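# Press the stapler's arm down fully, then release it

## Task

Push the stapler's arm firmly until it bottoms out, hold it there briefly, then back off so it springs up again. The press counts only if the stapler remains upright and where it was on the table; a toppled or shifted stapler means failure, as does anything ending up off the table.

## Robot and tools

ROBOT. A humanoid upper body sits on a stand past the table's -x edge. Only its right arm (seven joints) and right hand move. The hand has a thumb, an index finger and a middle finger.

SCENE FRAME (all printed poses). Table top is z = 0, +z up, +x across the table away from the robot, so the robot's right is -y. The table's near edge is at x = 0.18 m. The pelvis is 0.01 to 0.14 m above the table; the right shoulder sits about 0.28 m higher, 0.14 m toward -y and 0.06 m toward +x, and the hand point cannot get farther than 0.55 m from it. The body may be slightly turned or tilted, and printed positions can be a few cm off, worse at long reach.

HAND POINT. A spot fixed to the palm, 0.06 m out from its face, centred between the two fingers at the height of their knuckle hinges. Its axes: +y out of the palm, +z along straightened fingers, +x across the palm from the index side to the middle-finger side. Flat fingers extend 0.095 m past it along +z; the thumb tip is 0.035 m out along +y and 0.04 to 0.07 m back along -z. Objects to grip belong on the +y side. A wrist camera and its clamp on the index side can collide with things.

OFFSET FRAME. Every dx..rz is an offset from the Hand target, along the Hand target's own axes (the hand point axes above), not scene axes. Scale: 1.0 = 0.6 m for dx, dy, dz and 180 degrees for rotation; rx, ry, rz form a single rotation vector. Range -1 to 1.

execute_actions(actions, cameras). actions is a list of actions; each action is a list of up to 15 rows; each row is 13 numbers: dx, dy, dz, rx, ry, rz, thumb_0, thumb_1, thumb_2, middle_0, middle_1, index_0, index_1. One row runs for one 1/30 s step; an action always lasts 15 steps (0.5 s), repeating its final row if shorter. Within one action each row is measured from the Hand target at that action's start, so rows are not cumulative; the next action starts from the new Hand target, so repeating an offset moves further. An empty list just reports state and images. cameras: list of names (cam_head, cam_wrist); omitted, null or ["all"] gives both, [] gives none, an unknown name voids the call.

HAND NUMBERS are absolute motor goals, not offsets, each scaled between its hinge's stops. thumb_0 swings the thumb (+60 deg at +1 toward the middle-finger side, -60 deg at -1 toward the index side) without closing. For the other six, +1 opens and -1 closes: thumb_1 (+35 to -60 deg, straight at +0.26), thumb_2 (0 to -100 deg), middle_0/index_0 knuckle bend (0 to +90 deg), middle_1/index_1 tip bend (0 to +100 deg). Zero is a real command; to keep the hand unchanged resend your previous seven values. Motors act like soft springs: force rises with how far the goal lies past contact. A free hinge ignores goal changes smaller than about 0.06 to 0.07 (0.17 for thumb_0) and stops about that short.

move(target, speed, blend, blocking, cameras). target: one 13-number row, or a list of up to 15 rows; all rows are offsets from the same starting Hand target, in the Hand target frame. speed: top path speed in m/s, 0.002 to 1.2, default 0.25 (rotation capped at twice that in rad/s); one value or one per target. blend: corner rounding radius in m for a list, default 0. blocking: false returns after about 0.5 s while the move continues. The path is straight, at least 0.5 s, capped at 10 s, and does not slow for obstacles; faster moves overshoot and hit harder, and a target deeper past contact presses harder. Hand numbers of the first target are sent at the start; those of later targets are applied on arrival once arm and fingers rest. The result adds a move: line: done (resting within 3 mm and 2 deg), off_target, moving, held, or fault, plus limits=paced (pose clipped) or limits=held (steps withheld). done or off_target says nothing about contact.

wait(seconds): 0 to 10, arm holds its last command; a running move continues. stop(): brakes a running move, needing some distance. zoom_image(camera, region): camera is cam_head or cam_wrist; region [x0, y0, x1, y1] in pixels from the top-left, at most 504 x 504, of that camera's latest image. finished_scene(scene): the current scene number; ends the scene irreversibly.

RESULTS. State gives end_effector_position (m) and end_effector_quat_wxyz in the scene frame; Hand target is the last commanded pose after clipping and is the base for the next offsets. hand_goal and hand_position list the seven finger values; hand_torque_nm gives motor torques (positive toward -1). Joint positions, Joint velocities ("within noise" means at rest) and joint torques follow shoulder pitch, roll, yaw, elbow, wrist roll, pitch, yaw; torques include gravity, friction and fixed offsets. Joint ranges (rad): -2.800..2.670, -2.252..0.000, -2.618..2.618, -1.047..2.094, -1.972..1.972, -1.614..1.614, -1.614..1.614. Both cameras are 896x504; cam_head fovy 44.212 deg, cam_wrist fovy 66.427 deg.

BEHAVIOUR. Commanded orientation is clipped each step to within 32 degrees of the measured one; large turns can swing the elbow. Joints move at most 2.4 rad/s. The hand often stops short of the Hand target; waiting won't fix it, so send the remaining gap as a new offset. A blocked arm keeps pushing until told otherwise: to release a press, command a target back beyond the current hand point. Distal joints are weak and sloppy.

HEAT. Pushing, holding loads or a stretched arm heats motors; a MOTOR HOT line appears near 90 C, and at 120 C an OVER-TEMPERATURE FAULT drops the arm for 30 to 60 s or more, sometimes without warning.

AVOID. Fast approaches, slams, hard hits, needlessly deep press targets, sliding or tipping the stapler, releasing moving parts, and anything leaving the table. Press straight down over the stapler arm at modest speed, then lift clear.

Each tool is called after "Request:" by a JSON object that holds its "api" and its "payload", one argument or row to a line.

## Session

Request:
{"api": "execute_actions", "payload": {
  "actions": []
}}

Scene clock: 0.00 s.
end_effector_position=(+0.2118, -0.1899, +0.2958) hand_goal=(+0.000, +0.263, +1.000, +1.000, +1.000, +1.000, +1.000) hand_position=(+0.000, +0.263, +1.000, +1.000, +1.000, +1.000, +1.000) hand_torque_nm=(+0.00, +0.00, +0.00, +0.00, +0.00, +0.00, +0.00) end_effector_quat_wxyz=(+0.710, -0.602, +0.178, -0.319)
Joint positions: [0.403 -0.922 -1.025 -0.576 0.135 -0.859 0.389]
Joint velocities: within noise
Joint torques (N m): no reading
Hand target: +0.2118, -0.1899, +0.2958; +0.710, -0.602, +0.178, -0.319

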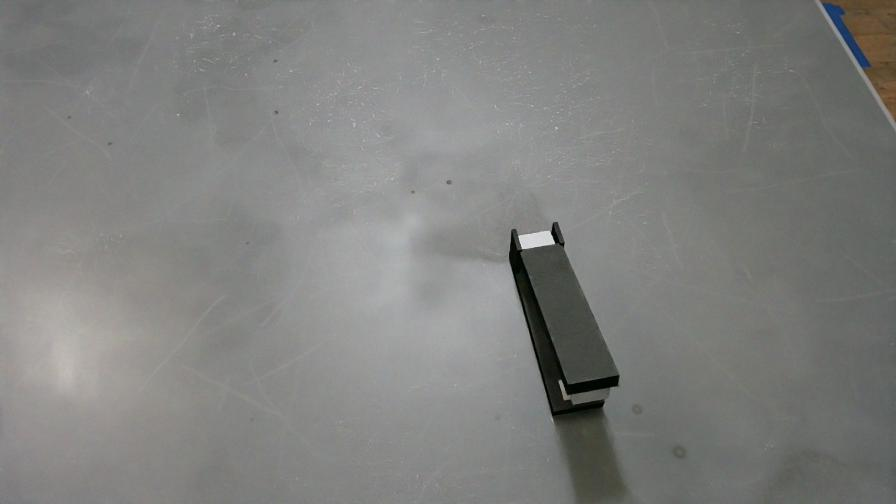

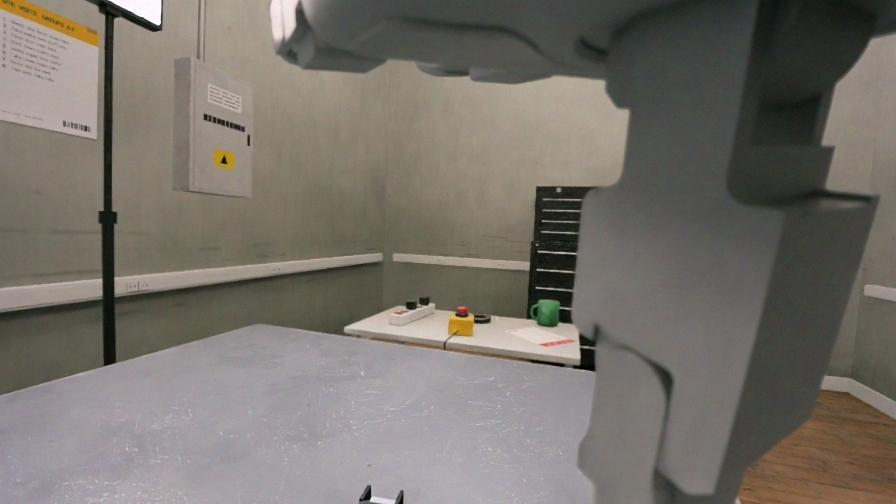

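Request:
{"api": "move", "payload": {
  "target": [0.105,0.169,0.078,-0.0675,0,0.042,0,-1,-1,-1,-1,-1,-1]
}}

Scene clock: 7.17 s.
end_effector_position=(+0.3104, -0.1899, +0.2159) hand_goal=(+0.000, -1.000, -1.000, -1.000, -1.000, -1.000, -1.000) hand_position=(+0.000, -0.869, -0.817, -0.932, -0.935, -0.932, -0.935) hand_torque_nm=(+0.00, +0.17, +0.25, +0.08, +0.09, +0.08, +0.09) end_effector_quat_wxyz=(+0.664, -0.658, +0.253, -0.251)
Joint positions: [-0.186 -1.144 -0.228 -0.113 -0.222 -0.778 0.26]
Joint velocities: within noise
Joint torques (N m): [-3.54 -5.1 -1.81 -0.37 0.6 -0.2 -0.88]
Hand target: +0.3120, -0.1901, +0.2158; +0.662, -0.661, +0.250, -0.251
Off the commanded pose: 0.002 m, 1 deg.
move: done

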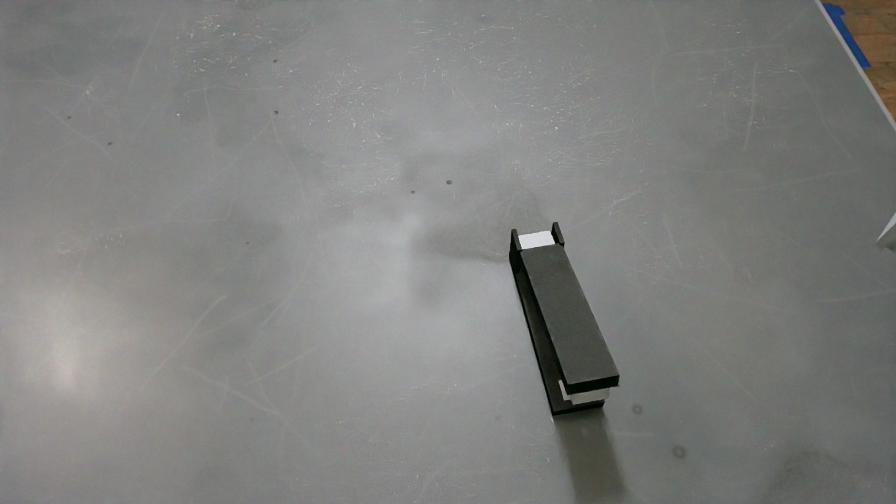

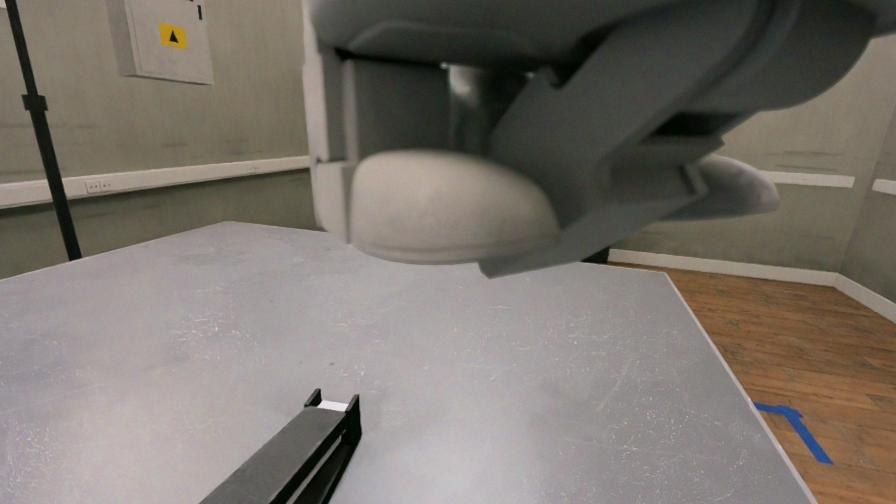

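Request:
{"api": "move", "payload": {
  "target": [-0.099,0.05,0.1125,0,0,0,0,-1,-1,-1,-1,-1,-1]
}}

Scene clock: 10.93 s.
end_effector_position=(+0.3121, -0.1048, +0.1827) hand_goal=(+0.000, -1.000, -1.000, -1.000, -1.000, -1.000, -1.000) hand_position=(+0.000, -0.869, -0.817, -0.933, -0.936, -0.933, -0.936) hand_torque_nm=(+0.00, +0.17, +0.25, +0.08, +0.09, +0.08, +0.09) end_effector_quat_wxyz=(+0.658, -0.661, +0.259, -0.251)
Joint positions: [-0.311 -0.91 0.1 -0.478 -0.525 -0.303 0.287]
Joint velocities: within noise
Joint torques (N m): [-3.93 -2.54 -1.54 -3.37 0.21 0.13 -0.85]
Hand target: +0.3123, -0.1001, +0.1858; +0.662, -0.661, +0.250, -0.251
Off the commanded pose: 0.006 m, 1 deg.
move: off_target

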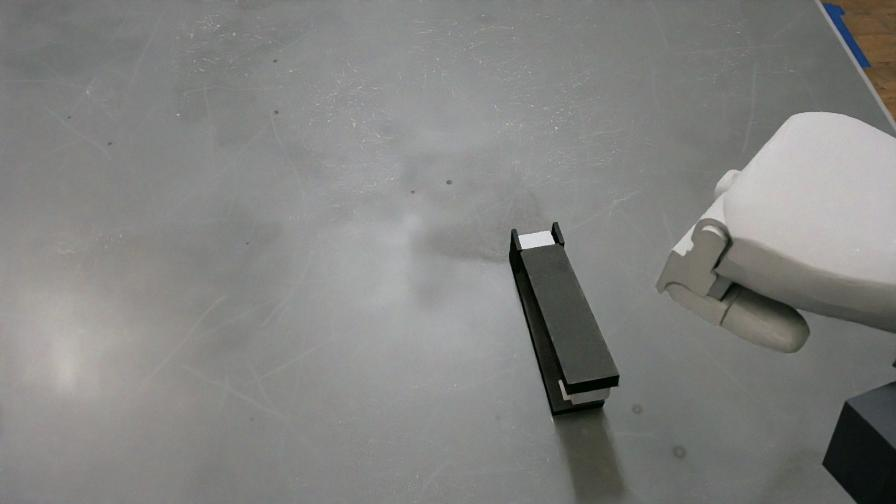

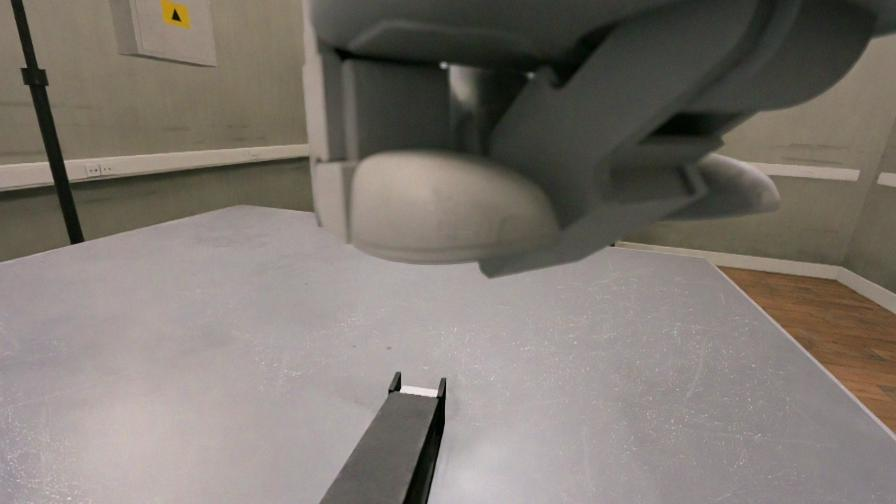

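Request:
{"api": "move", "payload": {
  "target": [-0.007,0.1,0.028,0,0,0,0,-1,-1,-1,-1,-1,-1]
}}

Request:
{"api": "zoom_image", "payload": {
  "camera": "cam_wrist",
  "region": [250, 150, 754, 504]
}}

Scene clock: 16.37 s.
end_effector_position=(+0.3170, -0.0879, +0.1236) hand_goal=(+0.000, -1.000, -1.000, -1.000, -1.000, -1.000, -1.000) hand_position=(+0.000, -0.869, -0.817, -0.933, -0.936, -0.933, -0.936) hand_torque_nm=(+0.00, +0.17, +0.25, +0.08, +0.09, +0.08, +0.09) end_effector_quat_wxyz=(+0.658, -0.663, +0.256, -0.249)
Joint positions: [-0.311 -0.774 0.283 -0.287 -0.786 -0.367 0.082]
Joint velocities: within noise
Joint torques (N m): [-4.38 -1.97 -1.48 -1.93 0.26 -0.18 -1.2]
Hand target: +0.3205, -0.0847, +0.1259; +0.662, -0.661, +0.250, -0.251
Off the commanded pose: 0.005 m, 1 deg.
move: off_target

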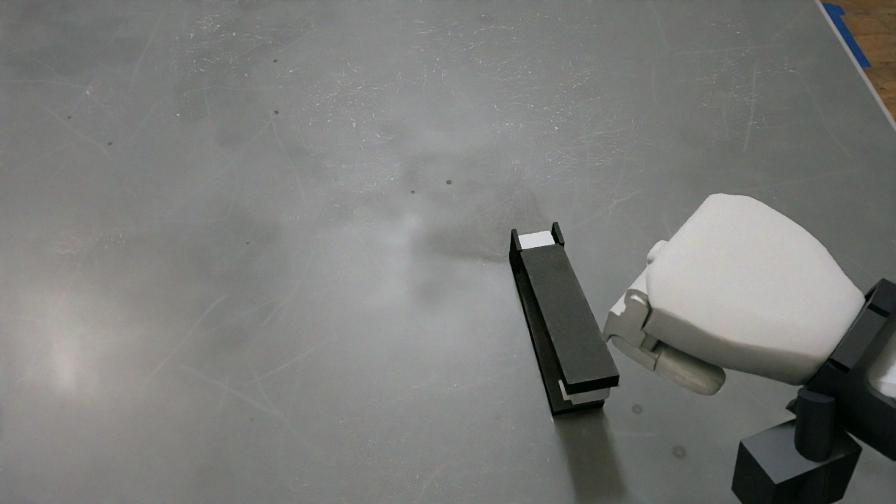

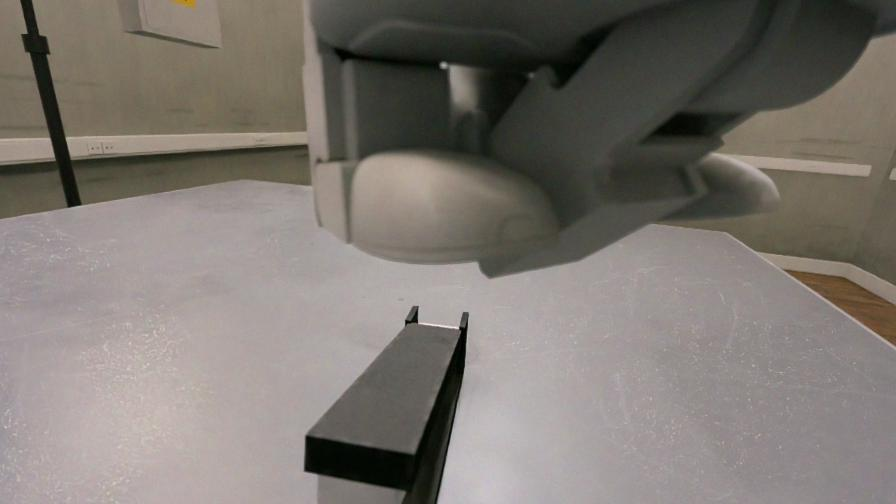

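Scaled by 1.000.

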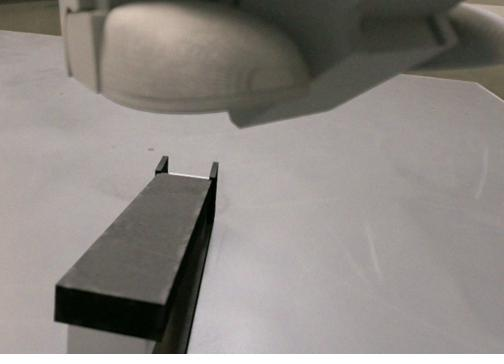

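Request:
{"api": "move", "payload": {
  "target": [-0.045,0.01,0.033,0,0,0,0,-1,-1,-1,-1,-1,-1]
}}

Scene clock: 21.20 s.
end_effector_position=(+0.3118, -0.0562, +0.1156) hand_goal=(+0.000, -1.000, -1.000, -1.000, -1.000, -1.000, -1.000) hand_position=(+0.000, -0.869, -0.817, -0.933, -0.936, -0.933, -0.936) hand_torque_nm=(+0.00, +0.17, +0.25, +0.08, +0.09, +0.08, +0.09) end_effector_quat_wxyz=(+0.658, -0.662, +0.258, -0.249)
Joint positions: [-0.324 -0.644 0.372 -0.334 -0.908 -0.266 0.131]
Joint velocities: within noise
Joint torques (N m): [-3.99 -1.26 -1.26 -4.23 0.18 0.1 -0.73]
Hand target: +0.3134, -0.0520, +0.1199; +0.662, -0.661, +0.250, -0.251
Off the commanded pose: 0.006 m, 1 deg.
move: off_target

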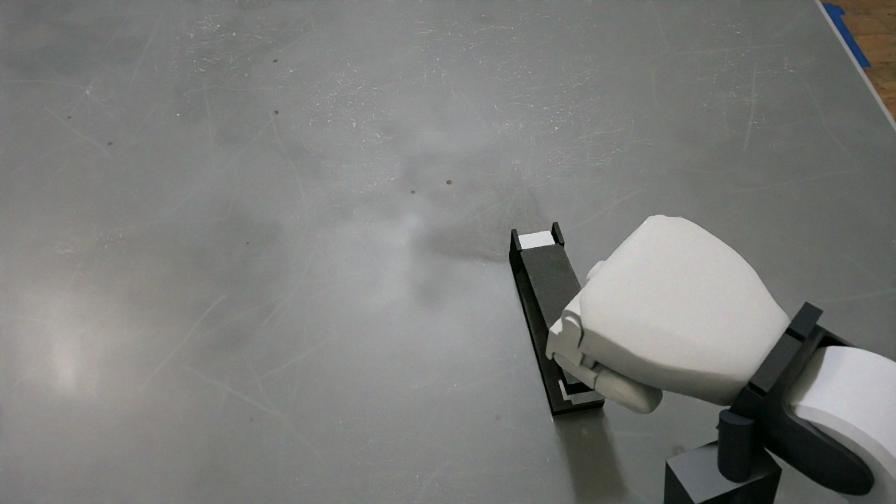

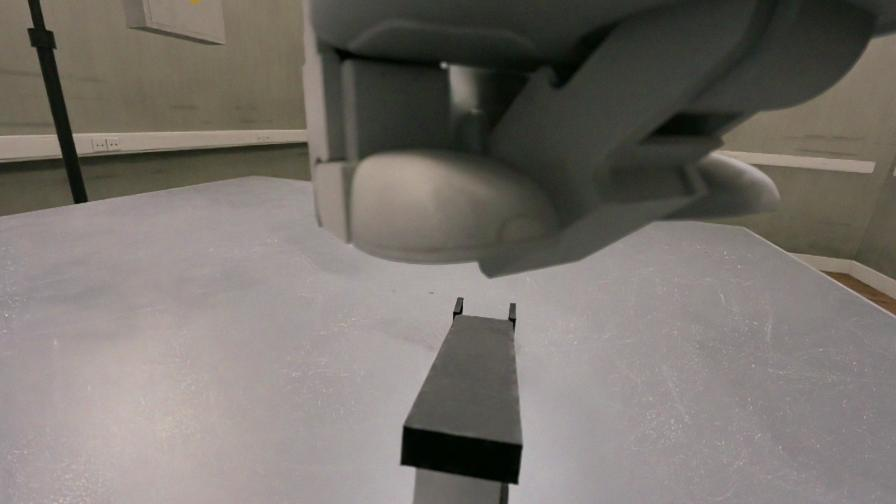

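Request:
{"api": "move", "payload": {
  "target": [0.0,0.058,-0.005,0,0,0,0,-1,-1,-1,-1,-1,-1],
  "speed": 0.1
}}

Scene clock: 24.47 s.
end_effector_position=(+0.3141, -0.0544, +0.0904) hand_goal=(+0.000, -1.000, -1.000, -1.000, -1.000, -1.000, -1.000) hand_position=(+0.000, -0.869, -0.817, -0.933, -0.936, -0.933, -0.936) hand_torque_nm=(+0.00, +0.17, +0.25, +0.08, +0.09, +0.08, +0.09) end_effector_quat_wxyz=(+0.664, -0.659, +0.245, -0.255)
Joint positions: [-0.324 -0.628 0.433 -0.202 -0.999 -0.306 -0.038]
Joint velocities: within noise
Joint torques (N m): [-2.34 -1.46 -1.13 -2.36 0.26 -0.02 -1.19]
Hand target: +0.3115, -0.0542, +0.0851; +0.662, -0.661, +0.250, -0.251
Off the commanded pose: 0.006 m, 1 deg.
move: off_target

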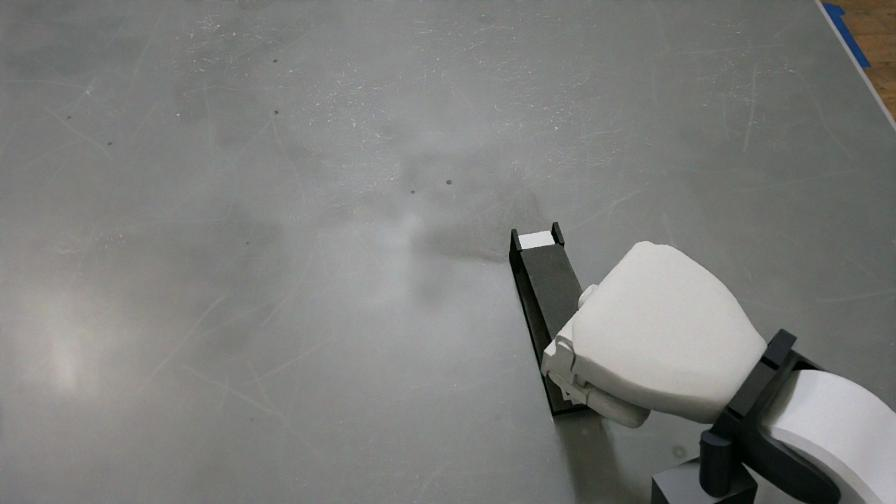

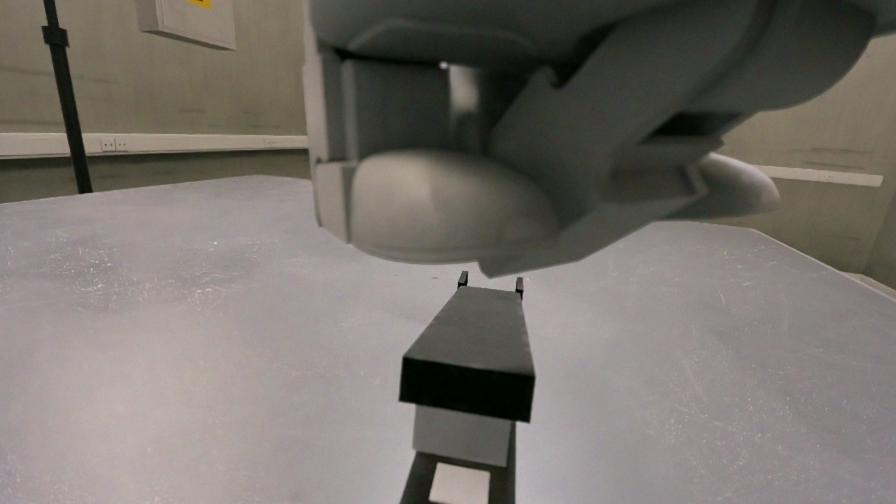

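Request:
{"api": "move", "payload": {
  "target": [0.0,0.058,0.0,0,0,0,0,-1,-1,-1,-1,-1,-1],
  "speed": 0.1
}}

Scene clock: 27.27 s.
end_effector_position=(+0.3117, -0.0566, +0.0533) hand_goal=(+0.000, -1.000, -1.000, -1.000, -1.000, -1.000, -1.000) hand_position=(+0.000, -0.869, -0.817, -0.933, -0.936, -0.933, -0.936) hand_torque_nm=(+0.00, +0.17, +0.25, +0.08, +0.09, +0.08, +0.09) end_effector_quat_wxyz=(+0.663, -0.658, +0.251, -0.254)
Joint positions: [-0.324 -0.596 0.5 -0.018 -1.083 -0.331 -0.218]
Joint velocities: within noise
Joint torques (N m): [-3.47 -1.06 -0.88 -1.85 0.2 -0.04 -1.01]
Hand target: +0.3115, -0.0542, +0.0503; +0.662, -0.661, +0.250, -0.251
Off the commanded pose: 0.004 m, 0 deg.
move: off_target

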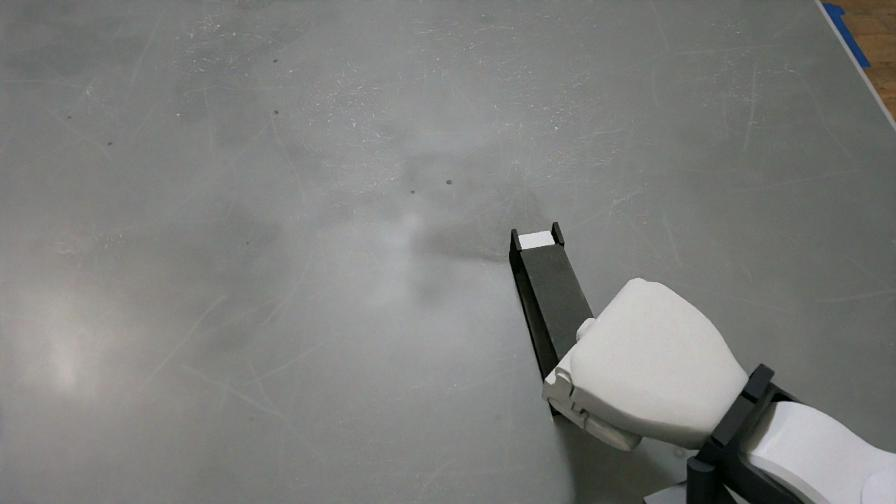

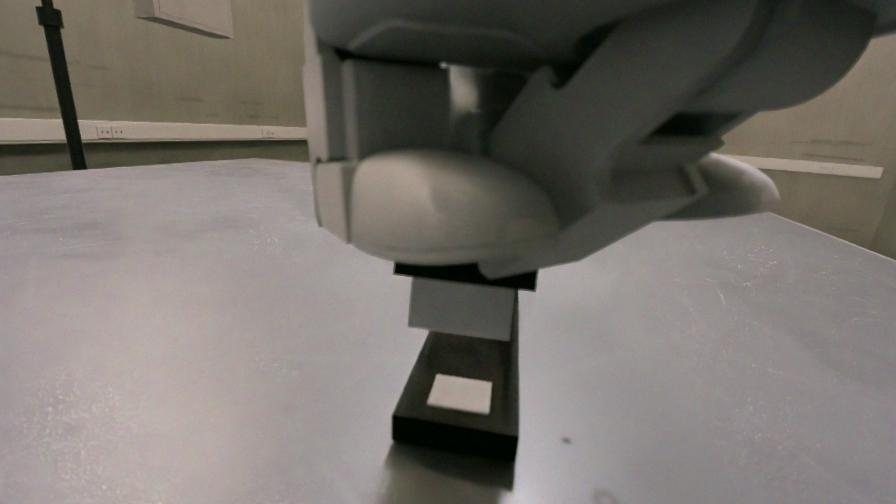

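Request:
{"api": "move", "payload": {
  "target": [0.0,0.067,0.0,0,0,0,0,-1,-1,-1,-1,-1,-1],
  "speed": 0.1
}}

Scene clock: 29.03 s.
end_effector_position=(+0.3134, -0.0534, +0.0227) hand_goal=(+0.000, -1.000, -1.000, -1.000, -1.000, -1.000, -1.000) hand_position=(+0.000, -0.869, -0.817, -0.933, -0.936, -0.934, -0.936) hand_torque_nm=(+0.00, +0.17, +0.25, +0.08, +0.09, +0.08, +0.09) end_effector_quat_wxyz=(+0.680, -0.642, +0.245, -0.255)
Joint positions: [-0.363 -0.532 0.554 0.222 -1.177 -0.373 -0.454]
Joint velocities: within noise
Joint torques (N m): [-3.71 -0.49 -0.33 0.53 -0.08 0.54 0.33]
Hand target: +0.3116, -0.0542, +0.0101; +0.662, -0.661, +0.250, -0.251
Off the commanded pose: 0.013 m, 3 deg.
move: off_target

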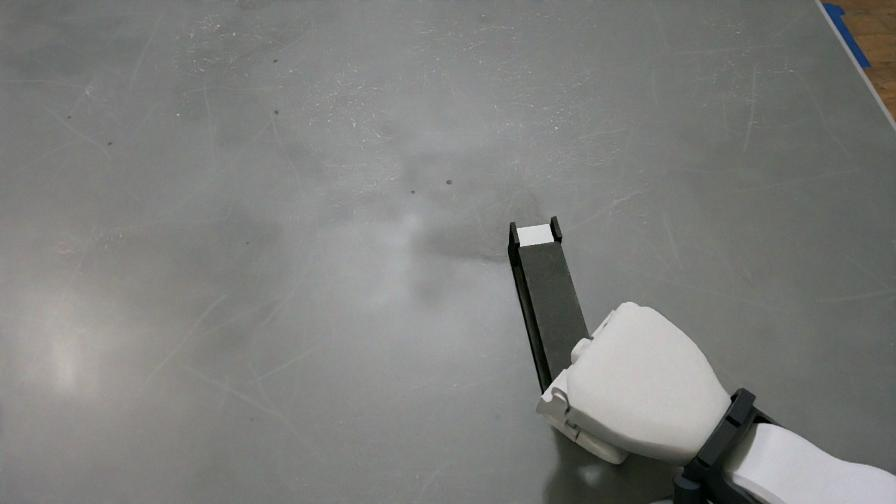

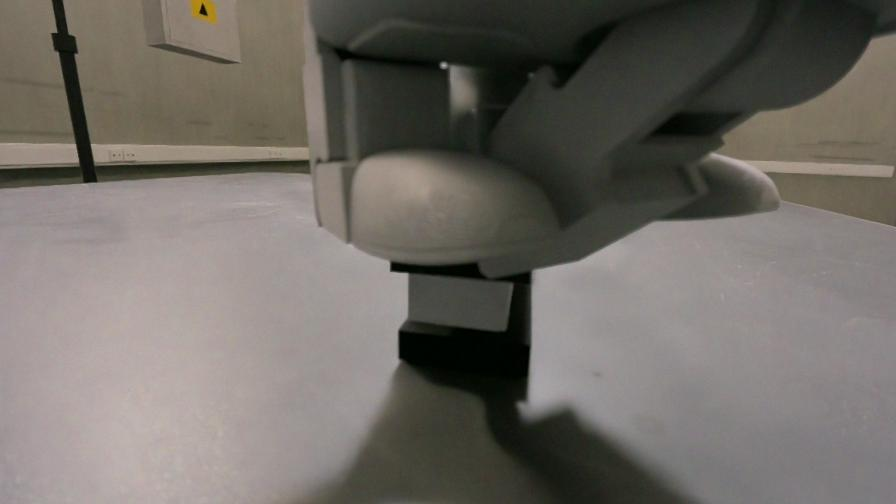

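Request:
{"api": "move", "payload": {
  "target": [0.0,-0.067,0.0,0,0,0,0,-1,-1,-1,-1,-1,-1],
  "speed": 0.1
}}

Request:
{"api": "move", "payload": {
  "target": [0.15,-0.1,-0.15,0,0,0,0,-1,-1,-1,-1,-1,-1],
  "speed": 0.25
}}

Scene clock: 32.07 s.
end_effector_position=(+0.3164, -0.0523, +0.0540) hand_goal=(+0.000, -1.000, -1.000, -1.000, -1.000, -1.000, -1.000) hand_position=(+0.000, -0.868, -0.817, -0.933, -0.936, -0.934, -0.936) hand_torque_nm=(+0.00, +0.17, +0.25, +0.08, +0.09, +0.08, +0.09) end_effector_quat_wxyz=(+0.666, -0.658, +0.243, -0.256)
Joint positions: [-0.349 -0.581 0.509 0.006 -1.098 -0.334 -0.227]
Joint velocities: within noise
Joint torques (N m): [-1.75 -2.12 -1.42 -4.24 0.63 0.09 -0.56]
Hand target: +0.3115, -0.0542, +0.0503; +0.662, -0.661, +0.250, -0.251
Off the commanded pose: 0.006 m, 1 deg.
move: off_target

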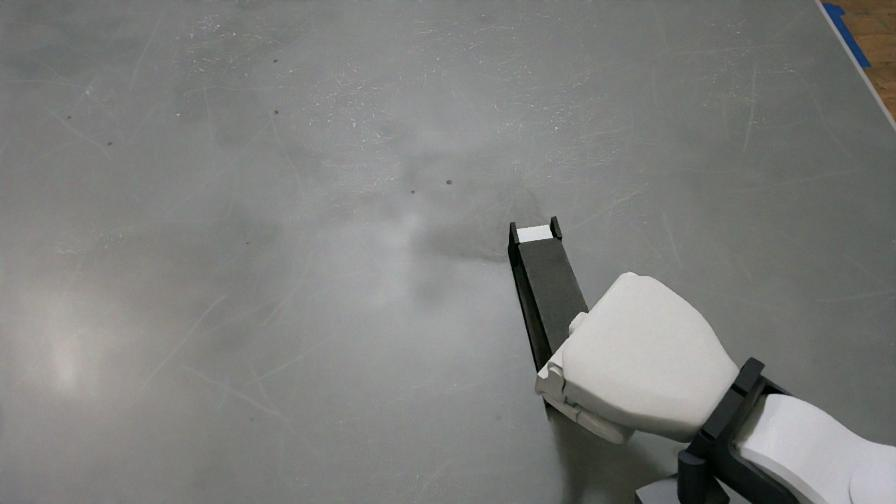

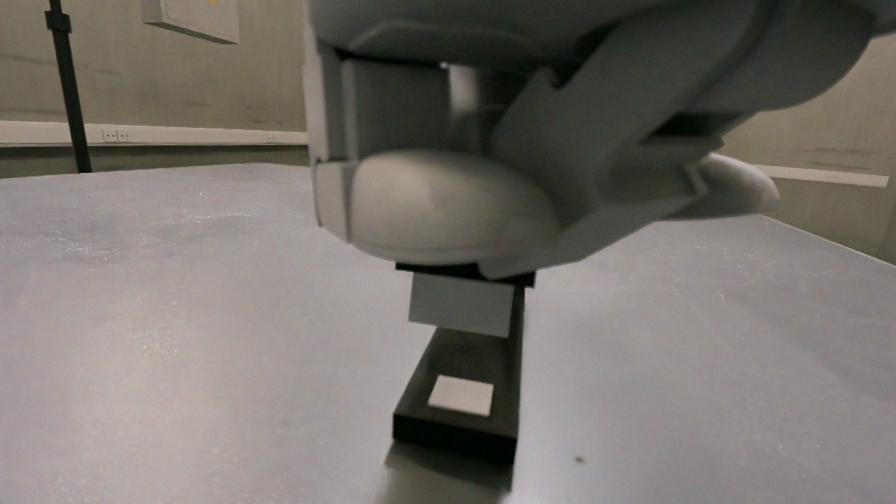

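Scene clock: 33.23 s.
end_effector_position=(+0.3197, -0.1783, +0.1114) hand_goal=(+0.000, -1.000, -1.000, -1.000, -1.000, -1.000, -1.000) hand_position=(+0.000, -0.868, -0.817, -0.933, -0.936, -0.934, -0.936) hand_torque_nm=(+0.00, +0.17, +0.25, +0.08, +0.09, +0.08, +0.09) end_effector_quat_wxyz=(+0.663, -0.662, +0.244, -0.251)
Joint positions: [-0.297 -1.081 0.254 0.136 -0.732 -0.757 -0.359]
Joint velocities: within noise
Joint torques (N m): [-2.45 -4.98 -2.35 -0.56 0.94 -0.17 -1.13]
Hand target: +0.3191, -0.1813, +0.1102; +0.662, -0.661, +0.250, -0.251
Off the commanded pose: 0.003 m, 1 deg.
move: done

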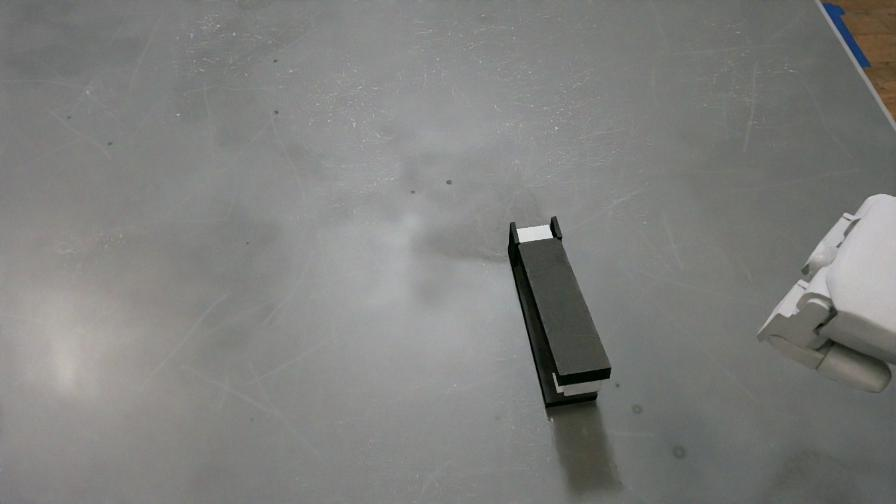

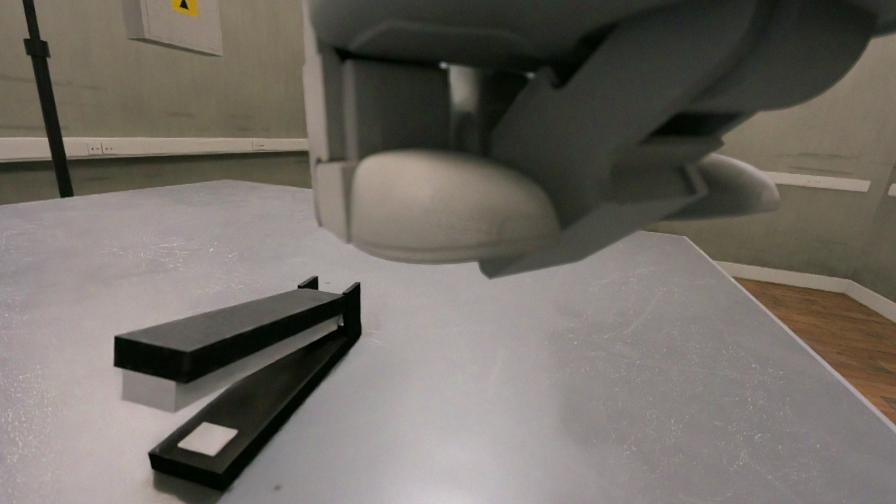

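Request:
{"api": "move", "payload": {
  "target": [
    [-0.145,0.04,0.164,0,0,0,0,-1,-1,-1,-1,-1,-1],
    [-0.15,0.175,0.16,0,0,0,0,-1,-1,-1,-1,-1,-1]
  ],
  "speed": [0.25,0.12]
}}

Request:
{"api": "move", "payload": {
  "target": [0.0,-0.16,0,0,0,0,0,-1,-1,-1,-1,-1,-1],
  "speed": 0.15
}}

Scene clock: 46.47 s.
end_effector_position=(+0.3175, -0.0482, +0.0188) hand_goal=(+0.000, -1.000, -1.000, -1.000, -1.000, -1.000, -1.000) hand_position=(+0.000, -0.868, -0.817, -0.934, -0.936, -0.946, -0.936) hand_torque_nm=(+0.00, +0.17, +0.25, +0.08, +0.09, +0.07, +0.09) end_effector_quat_wxyz=(+0.682, -0.640, +0.245, -0.255)
Joint positions: [-0.401 -0.519 0.597 0.274 -1.167 -0.351 -0.484]
Joint velocities: within noise
Joint torques (N m): [-3.88 -0.43 -0.33 0.79 -0.12 0.57 0.49]
Hand target: +0.3156, -0.0497, +0.0053; +0.662, -0.661, +0.250, -0.251
Off the commanded pose: 0.014 m, 3 deg.
move: off_target

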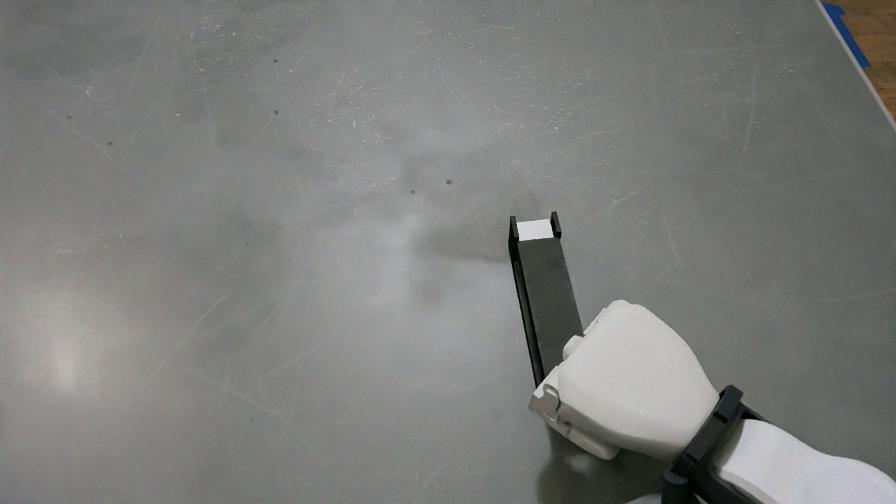

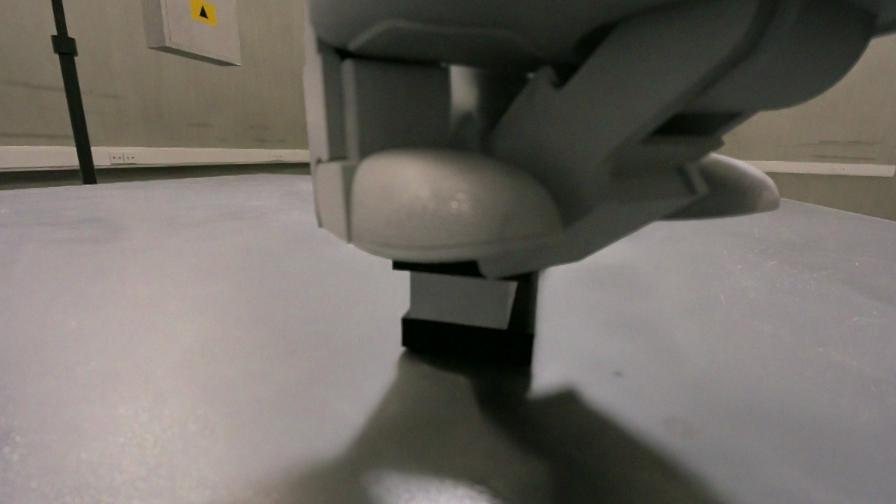

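Scene clock: 47.57 s.
end_effector_position=(+0.3170, -0.0475, +0.1013) hand_goal=(+0.000, -1.000, -1.000, -1.000, -1.000, -1.000, -1.000) hand_position=(+0.000, -0.868, -0.817, -0.934, -0.936, -0.946, -0.936) hand_torque_nm=(+0.00, +0.17, +0.25, +0.08, +0.09, +0.07, +0.09) end_effector_quat_wxyz=(+0.663, -0.661, +0.246, -0.251)
Joint positions: [-0.368 -0.642 0.467 -0.245 -0.955 -0.248 0.02]
Joint velocities: within noise
Joint torques (N m): [-2.29 -2.36 -1.98 -4.59 0.62 0.14 -0.72]
Hand target: +0.3154, -0.0497, +0.1013; +0.662, -0.661, +0.250, -0.251
Off the commanded pose: 0.003 m, 0 deg.
move: done

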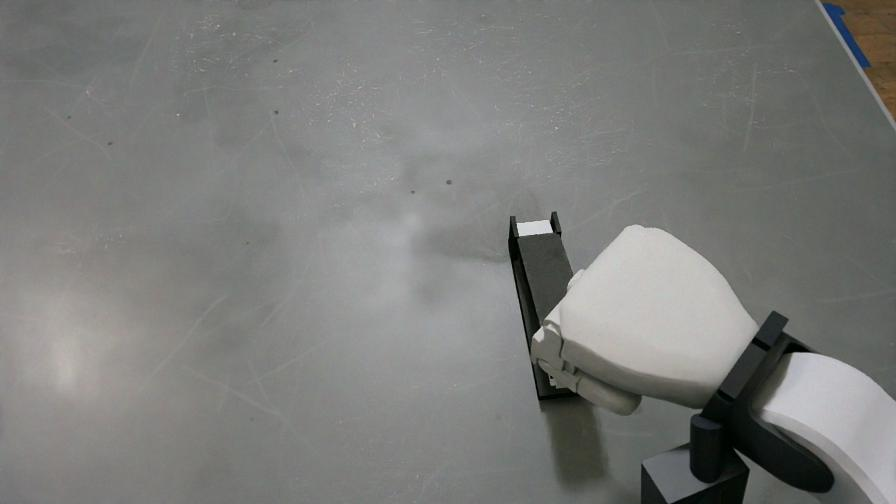

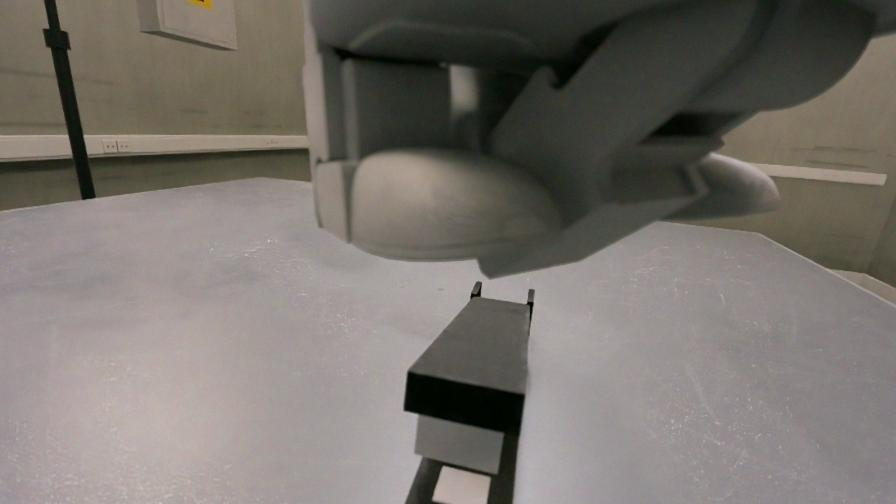

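Request:
{"api": "move", "payload": {
  "target": [
    [0.01,0.072,0.0127,0,0,0,0,-1,-1,-1,-1,-1,-1],
    [0,0.157,-0.003,0,0,0,0,-1,-1,-1,-1,-1,-1]
  ],
  "speed": [0.15,0.12]
}}

Request:
{"api": "move", "payload": {
  "target": [0.0,-0.16,0,0,0,0,0,-1,-1,-1,-1,-1,-1],
  "speed": 0.15
}}

Scene clock: 52.80 s.
end_effector_position=(+0.3190, -0.0495, +0.0224) hand_goal=(+0.000, -1.000, -1.000, -1.000, -1.000, -1.000, -1.000) hand_position=(+0.000, -0.868, -0.817, -0.934, -0.936, -0.946, -0.936) hand_torque_nm=(+0.00, +0.17, +0.25, +0.08, +0.09, +0.07, +0.09) end_effector_quat_wxyz=(+0.682, -0.639, +0.243, -0.259)
Joint positions: [-0.402 -0.533 0.601 0.253 -1.155 -0.34 -0.477]
Joint velocities: within noise
Joint torques (N m): [-3.37 -0.61 -0.23 0.63 -0.1 0.41 0.44]
Hand target: +0.3144, -0.0510, +0.0071; +0.662, -0.661, +0.250, -0.251
Off the commanded pose: 0.016 m, 4 deg.
move: off_target

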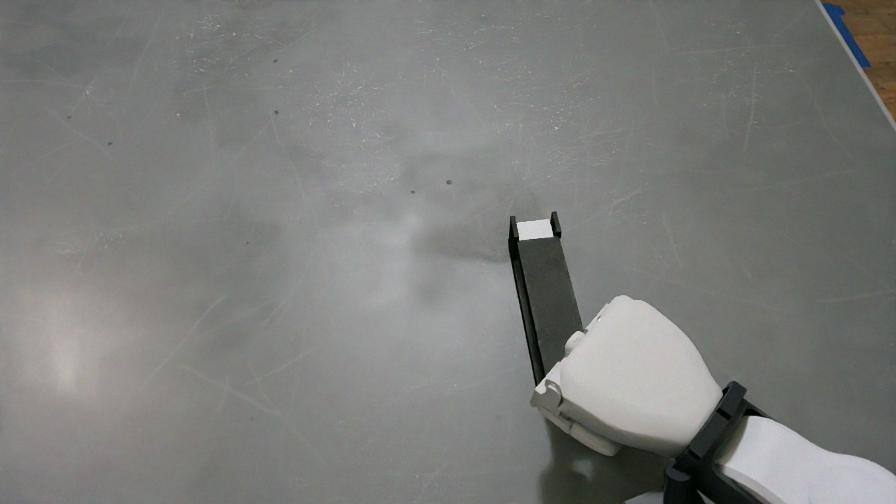

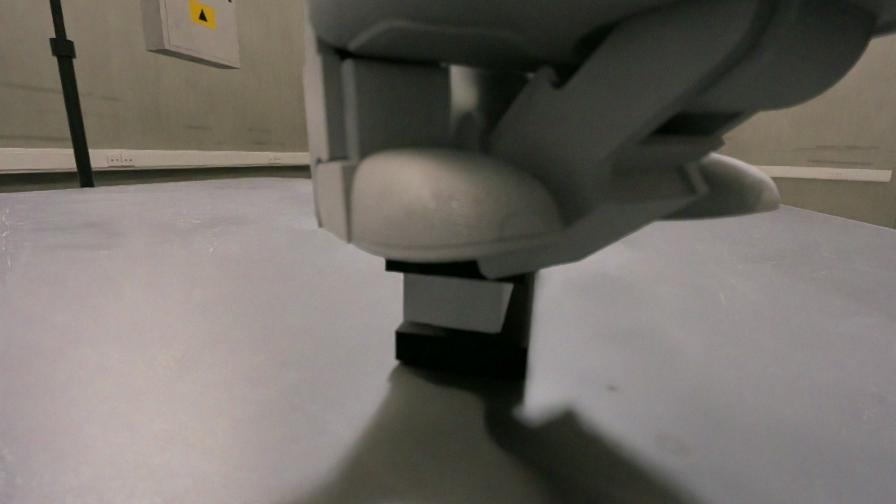

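Scene clock: 53.90 s.
end_effector_position=(+0.3155, -0.0488, +0.1028) hand_goal=(+0.000, -1.000, -1.000, -1.000, -1.000, -1.000, -1.000) hand_position=(+0.000, -0.868, -0.817, -0.934, -0.936, -0.946, -0.936) hand_torque_nm=(+0.00, +0.17, +0.25, +0.08, +0.09, +0.07, +0.09) end_effector_quat_wxyz=(+0.663, -0.661, +0.246, -0.251)
Joint positions: [-0.365 -0.659 0.472 -0.261 -0.942 -0.237 0.019]
Joint velocities: within noise
Joint torques (N m): [-2.32 -2.44 -2.03 -4.54 0.59 0.14 -0.73]
Hand target: +0.3142, -0.0511, +0.1031; +0.662, -0.661, +0.250, -0.251
Off the commanded pose: 0.003 m, 0 deg.
move: done

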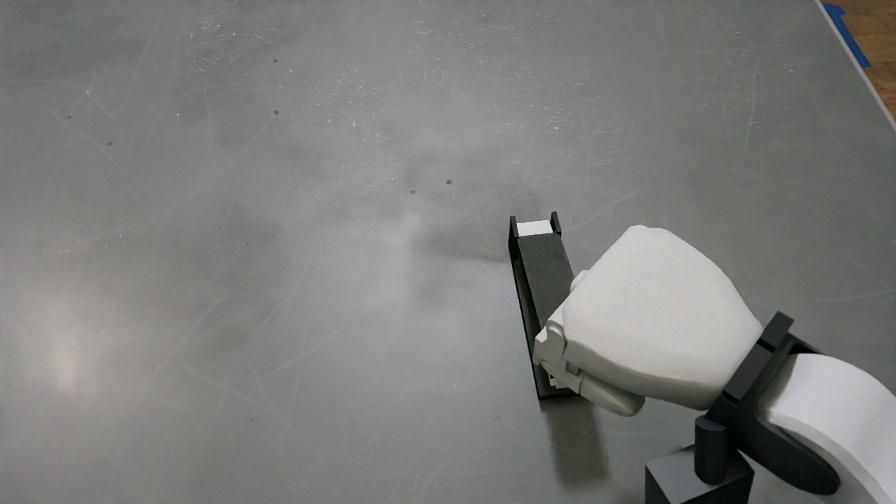

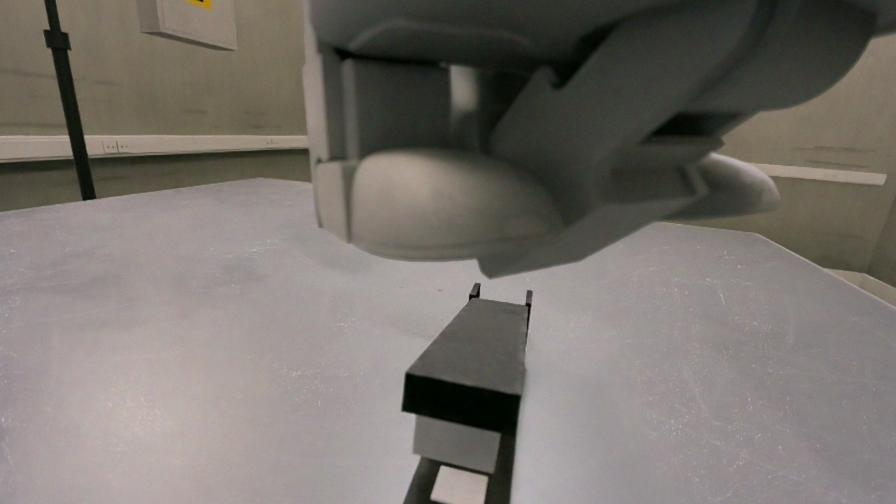

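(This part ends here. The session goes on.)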